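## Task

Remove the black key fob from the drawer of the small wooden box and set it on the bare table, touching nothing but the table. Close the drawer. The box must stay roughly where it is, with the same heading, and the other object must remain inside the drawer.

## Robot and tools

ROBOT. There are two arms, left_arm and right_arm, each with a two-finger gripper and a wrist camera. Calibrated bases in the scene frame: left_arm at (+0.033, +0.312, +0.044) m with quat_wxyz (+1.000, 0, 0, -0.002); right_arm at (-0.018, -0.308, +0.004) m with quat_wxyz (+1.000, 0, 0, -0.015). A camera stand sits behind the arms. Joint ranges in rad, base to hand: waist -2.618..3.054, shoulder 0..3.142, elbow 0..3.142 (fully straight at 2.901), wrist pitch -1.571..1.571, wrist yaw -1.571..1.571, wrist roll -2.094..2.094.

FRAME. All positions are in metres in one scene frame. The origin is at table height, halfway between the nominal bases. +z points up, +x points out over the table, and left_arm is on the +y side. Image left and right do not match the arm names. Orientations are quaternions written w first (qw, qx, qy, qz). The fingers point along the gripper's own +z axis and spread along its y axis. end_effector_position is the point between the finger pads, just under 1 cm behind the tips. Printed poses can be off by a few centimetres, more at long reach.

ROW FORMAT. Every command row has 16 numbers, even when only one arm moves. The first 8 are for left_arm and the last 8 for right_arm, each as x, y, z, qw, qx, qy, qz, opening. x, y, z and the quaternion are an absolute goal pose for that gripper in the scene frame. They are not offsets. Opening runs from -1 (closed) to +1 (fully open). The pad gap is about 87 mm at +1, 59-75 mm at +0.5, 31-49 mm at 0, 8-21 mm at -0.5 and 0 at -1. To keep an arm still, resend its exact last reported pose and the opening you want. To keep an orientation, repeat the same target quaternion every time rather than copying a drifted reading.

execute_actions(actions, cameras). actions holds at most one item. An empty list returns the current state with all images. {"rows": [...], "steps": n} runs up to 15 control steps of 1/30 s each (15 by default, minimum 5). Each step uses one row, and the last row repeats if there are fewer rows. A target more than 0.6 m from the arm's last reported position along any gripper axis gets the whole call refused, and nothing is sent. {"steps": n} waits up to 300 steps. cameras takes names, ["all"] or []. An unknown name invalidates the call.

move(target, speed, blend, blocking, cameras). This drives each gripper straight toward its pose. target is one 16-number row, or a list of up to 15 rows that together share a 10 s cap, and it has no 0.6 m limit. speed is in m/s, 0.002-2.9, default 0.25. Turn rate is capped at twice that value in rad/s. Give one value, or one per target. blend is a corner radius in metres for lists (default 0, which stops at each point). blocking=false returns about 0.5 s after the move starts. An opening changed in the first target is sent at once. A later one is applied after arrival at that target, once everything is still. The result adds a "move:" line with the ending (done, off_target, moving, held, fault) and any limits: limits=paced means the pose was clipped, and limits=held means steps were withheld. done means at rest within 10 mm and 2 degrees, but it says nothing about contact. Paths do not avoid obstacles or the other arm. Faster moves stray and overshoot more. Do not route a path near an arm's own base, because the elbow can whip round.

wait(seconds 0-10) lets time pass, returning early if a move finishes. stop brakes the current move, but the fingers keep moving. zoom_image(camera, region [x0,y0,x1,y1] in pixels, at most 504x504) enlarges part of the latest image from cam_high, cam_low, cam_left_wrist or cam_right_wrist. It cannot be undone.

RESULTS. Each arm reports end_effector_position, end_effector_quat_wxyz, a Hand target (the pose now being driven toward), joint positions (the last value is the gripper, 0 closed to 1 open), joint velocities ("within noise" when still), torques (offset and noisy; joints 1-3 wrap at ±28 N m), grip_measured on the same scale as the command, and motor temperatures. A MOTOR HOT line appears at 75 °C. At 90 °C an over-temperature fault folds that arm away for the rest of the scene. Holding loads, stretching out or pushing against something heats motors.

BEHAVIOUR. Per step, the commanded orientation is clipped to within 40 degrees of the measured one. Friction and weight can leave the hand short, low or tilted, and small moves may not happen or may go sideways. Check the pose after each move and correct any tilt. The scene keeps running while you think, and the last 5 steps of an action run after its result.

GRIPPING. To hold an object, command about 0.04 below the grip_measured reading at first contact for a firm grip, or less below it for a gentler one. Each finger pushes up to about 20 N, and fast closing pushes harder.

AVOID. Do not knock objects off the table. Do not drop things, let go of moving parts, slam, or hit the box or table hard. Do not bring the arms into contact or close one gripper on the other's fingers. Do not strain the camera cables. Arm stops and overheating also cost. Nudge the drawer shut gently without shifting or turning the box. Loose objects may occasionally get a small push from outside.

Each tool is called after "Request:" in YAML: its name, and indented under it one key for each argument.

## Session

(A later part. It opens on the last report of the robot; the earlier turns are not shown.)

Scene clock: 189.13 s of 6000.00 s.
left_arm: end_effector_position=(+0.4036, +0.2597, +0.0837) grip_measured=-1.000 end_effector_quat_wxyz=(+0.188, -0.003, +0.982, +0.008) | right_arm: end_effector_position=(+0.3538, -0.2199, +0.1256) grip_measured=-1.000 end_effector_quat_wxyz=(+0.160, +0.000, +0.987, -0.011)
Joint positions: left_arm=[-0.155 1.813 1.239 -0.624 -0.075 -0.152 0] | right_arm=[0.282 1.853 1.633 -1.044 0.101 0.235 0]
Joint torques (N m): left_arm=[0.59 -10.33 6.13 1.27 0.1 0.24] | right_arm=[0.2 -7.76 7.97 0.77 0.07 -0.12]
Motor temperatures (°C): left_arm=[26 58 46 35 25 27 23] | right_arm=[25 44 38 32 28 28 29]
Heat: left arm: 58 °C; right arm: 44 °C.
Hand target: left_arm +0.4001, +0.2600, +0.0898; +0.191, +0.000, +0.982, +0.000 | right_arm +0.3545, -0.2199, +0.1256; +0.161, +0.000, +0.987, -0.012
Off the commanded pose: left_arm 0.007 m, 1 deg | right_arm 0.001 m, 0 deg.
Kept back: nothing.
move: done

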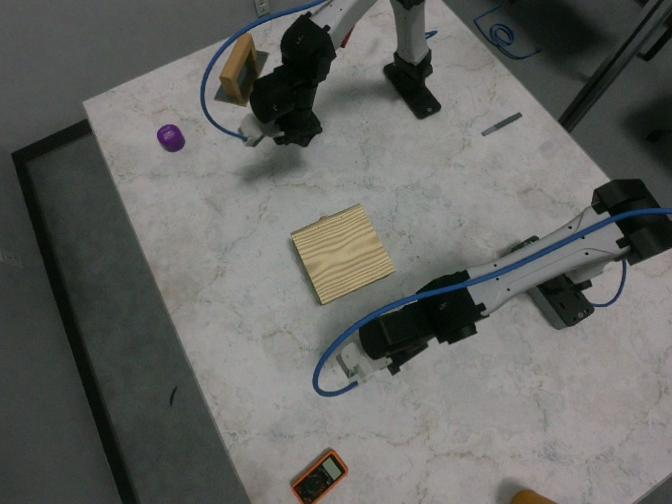

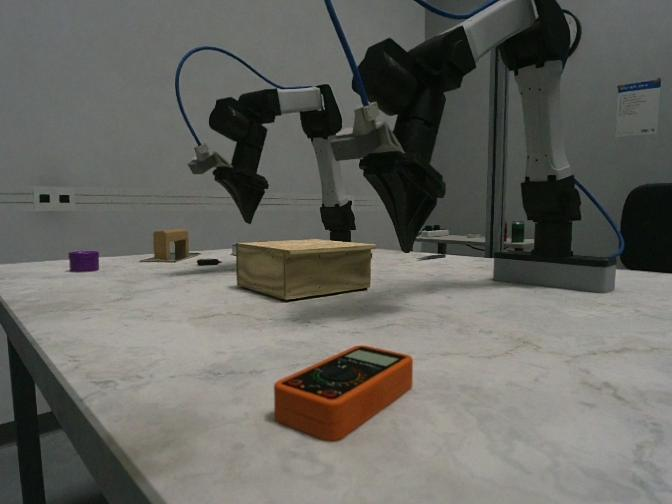

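Request:
move:
  target:
    - [0.405,0.175,0.045,0.191,0,0.982,0,-1,0.3545,-0.2199,0.1256,0.161,0,0.987,-0.012,-1]
    - [0.405,0.072,0.040,0.19,-0.019,0.976,-0.10,-1,0.3545,-0.2199,0.1256,0.161,0,0.987,-0.012,-1]
  speed: [0.12,0.05]
  blend: [0.01,0]
  cameras: ["cam_high"]

Scene clock: 202.57 s of 6000.00 s.
left_arm: end_effector_position=(+0.3970, +0.1386, +0.0432) grip_measured=-1.000 end_effector_quat_wxyz=(+0.183, -0.022, +0.983, +0.000) | right_arm: end_effector_position=(+0.3538, -0.2199, +0.1256) grip_measured=-1.000 end_effector_quat_wxyz=(+0.160, +0.000, +0.987, -0.011)
Joint positions: left_arm=[-0.468 1.994 1.319 -0.569 -0.172 -0.488 0] | right_arm=[0.282 1.853 1.633 -1.044 0.101 0.235 0]
Joint torques (N m): left_arm=[-5.6 -6.93 9.35 2.35 1.27 -0.59] | right_arm=[0.02 -7.79 8.01 0.78 0.11 -0.11]
Motor temperatures (°C): left_arm=[26 57 46 35 25 27 23] | right_arm=[25 43 38 31 28 28 29]
Heat: left arm: 57 °C; right arm: 43 °C.
Hand target: left_arm +0.3987, +0.0770, +0.0460; +0.185, -0.015, +0.978, -0.096 | right_arm +0.3545, -0.2199, +0.1256; +0.161, +0.000, +0.987, -0.012
Off the commanded pose: left_arm 0.067 m, 12 deg | right_arm 0.001 m, 0 deg.
Kept back: nothing.
move: off_target (left_arm)

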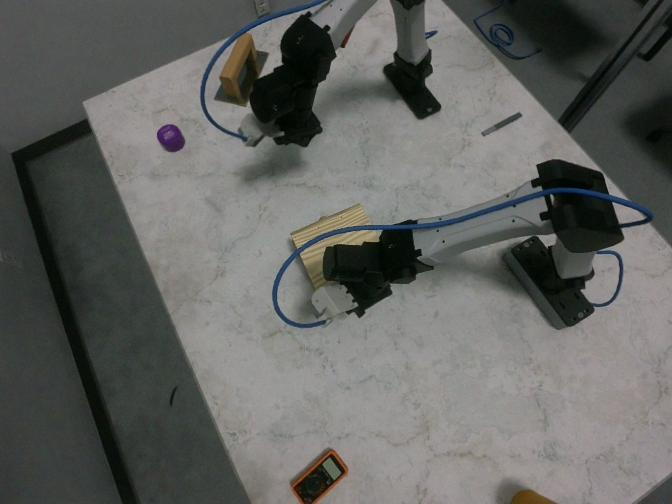

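Request:
move:
  target:
    - [0.407,0.055,0.040,0.188,-0.028,0.974,-0.15,-1,0.3545,-0.2199,0.1256,0.161,0,0.987,-0.012,-1]
  speed: 0.04
  cameras: ["cam_high"]

Scene clock: 204.43 s of 6000.00 s.
left_arm: end_effector_position=(+0.3903, +0.1083, +0.0414) grip_measured=-1.000 end_effector_quat_wxyz=(+0.171, -0.023, +0.984, -0.053) | right_arm: end_effector_position=(+0.3538, -0.2199, +0.1256) grip_measured=-1.000 end_effector_quat_wxyz=(+0.160, +0.000, +0.987, -0.011)
Joint positions: left_arm=[-0.497 2.004 1.321 -0.537 -0.078 -0.534 0] | right_arm=[0.282 1.853 1.633 -1.044 0.101 0.235 0]
Joint torques (N m): left_arm=[-2.59 -7.08 8.7 2.72 1.14 -0.48] | right_arm=[0.1 -7.76 7.99 0.77 0.06 -0.14]
Motor temperatures (°C): left_arm=[26 57 46 35 25 27 23] | right_arm=[25 43 38 31 28 28 29]
Heat: left arm: 57 °C; right arm: 43 °C.
Hand target: left_arm +0.4019, +0.0594, +0.0460; +0.182, -0.024, +0.972, -0.143 | right_arm +0.3545, -0.2199, +0.1256; +0.161, +0.000, +0.987, -0.012
Off the commanded pose: left_arm 0.056 m, 11 deg | right_arm 0.001 m, 0 deg.
Kept back: nothing.
move: off_target (left_arm)

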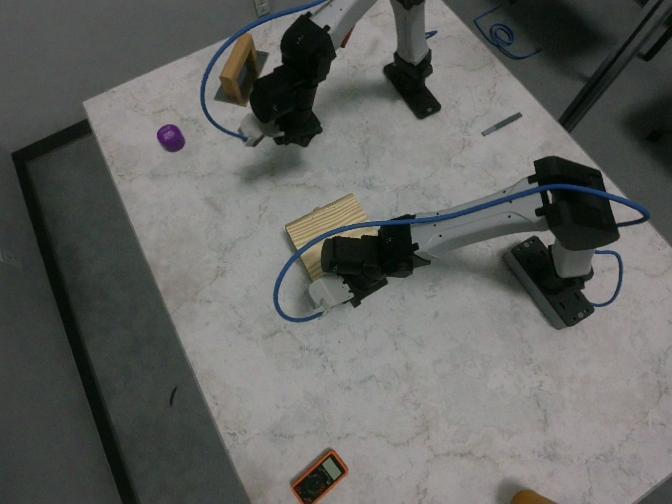

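Moved ~2.5 cm. Retract and check.

Request:
move:
  target:
    - [0.40,0.15,0.05,0.19,-0.01,0.978,-0.05,-1,0.3545,-0.2199,0.1256,0.161,0,0.987,-0.012,-1]
    - [0.40,0.27,0.09,0.191,0,0.982,0,-1,0.3545,-0.2199,0.1256,0.161,0,0.987,-0.012,-1]
  speed: 0.15
  blend: [0.02,0]
  cameras: ["cam_high","cam_low"]

Request:
zoom_image:
  camera: "cam_high"
  region: [250, 150, 400, 300]

Request:
zoom_image:
  camera: "cam_low"
  region: [200, 210, 400, 310]

Scene clock: 206.80 s of 6000.00 s.
left_arm: end_effector_position=(+0.4008, +0.2661, +0.0809) grip_measured=-1.000 end_effector_quat_wxyz=(+0.183, -0.001, +0.983, -0.004) | right_arm: end_effector_position=(+0.3538, -0.2199, +0.1256) grip_measured=-1.000 end_effector_quat_wxyz=(+0.160, +0.000, +0.987, -0.011)
Joint positions: left_arm=[-0.126 1.81 1.225 -0.621 -0.04 -0.125 0] | right_arm=[0.282 1.853 1.633 -1.044 0.101 0.235 0]
Joint torques (N m): left_arm=[0.59 -10.44 6.64 1.23 -0.09 0.22] | right_arm=[0.01 -7.72 8.09 0.72 0.11 -0.14]
Motor temperatures (°C): left_arm=[26 57 46 35 25 27 23] | right_arm=[25 43 38 31 28 28 29]
Heat: left arm: 57 °C; right arm: 43 °C.
Hand target: left_arm +0.4000, +0.2700, +0.0897; +0.191, +0.000, +0.982, +0.000 | right_arm +0.3545, -0.2199, +0.1256; +0.161, +0.000, +0.987, -0.012
Off the commanded pose: left_arm 0.010 m, 1 deg | right_arm 0.001 m, 0 deg.
Kept back: nothing.
move: done

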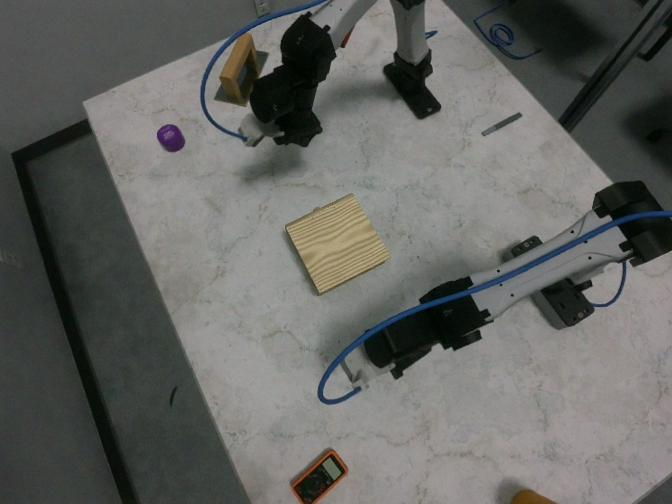

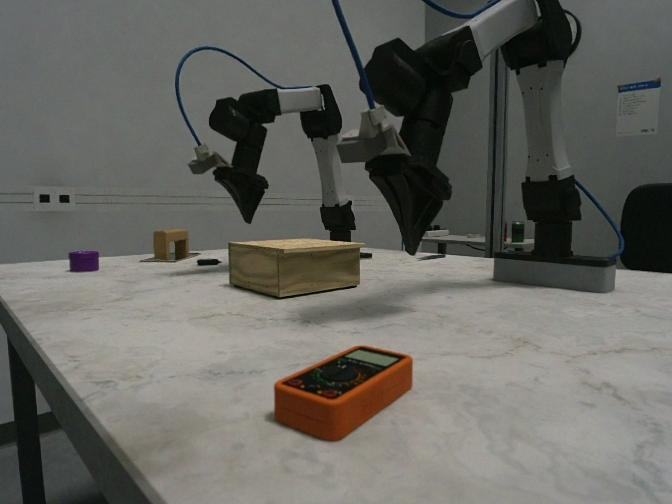

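Scaled by 3.360 from the camera's image (finer frame: 960x720).

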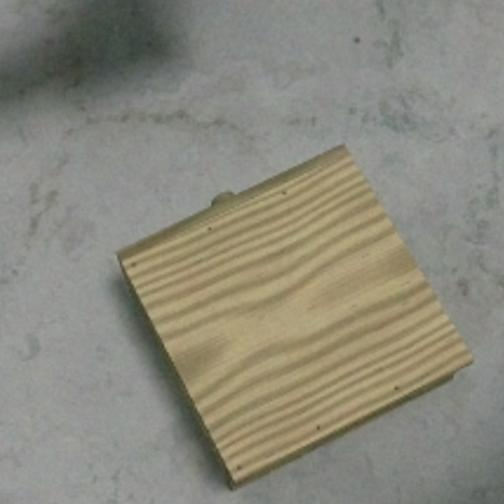

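Scaled by 2.520 from the camera's image (finer frame: 960x720).

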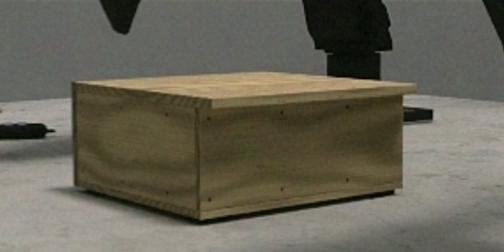

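Request:
finished_scene:
  scene: 1

The scene is finished: the task was done.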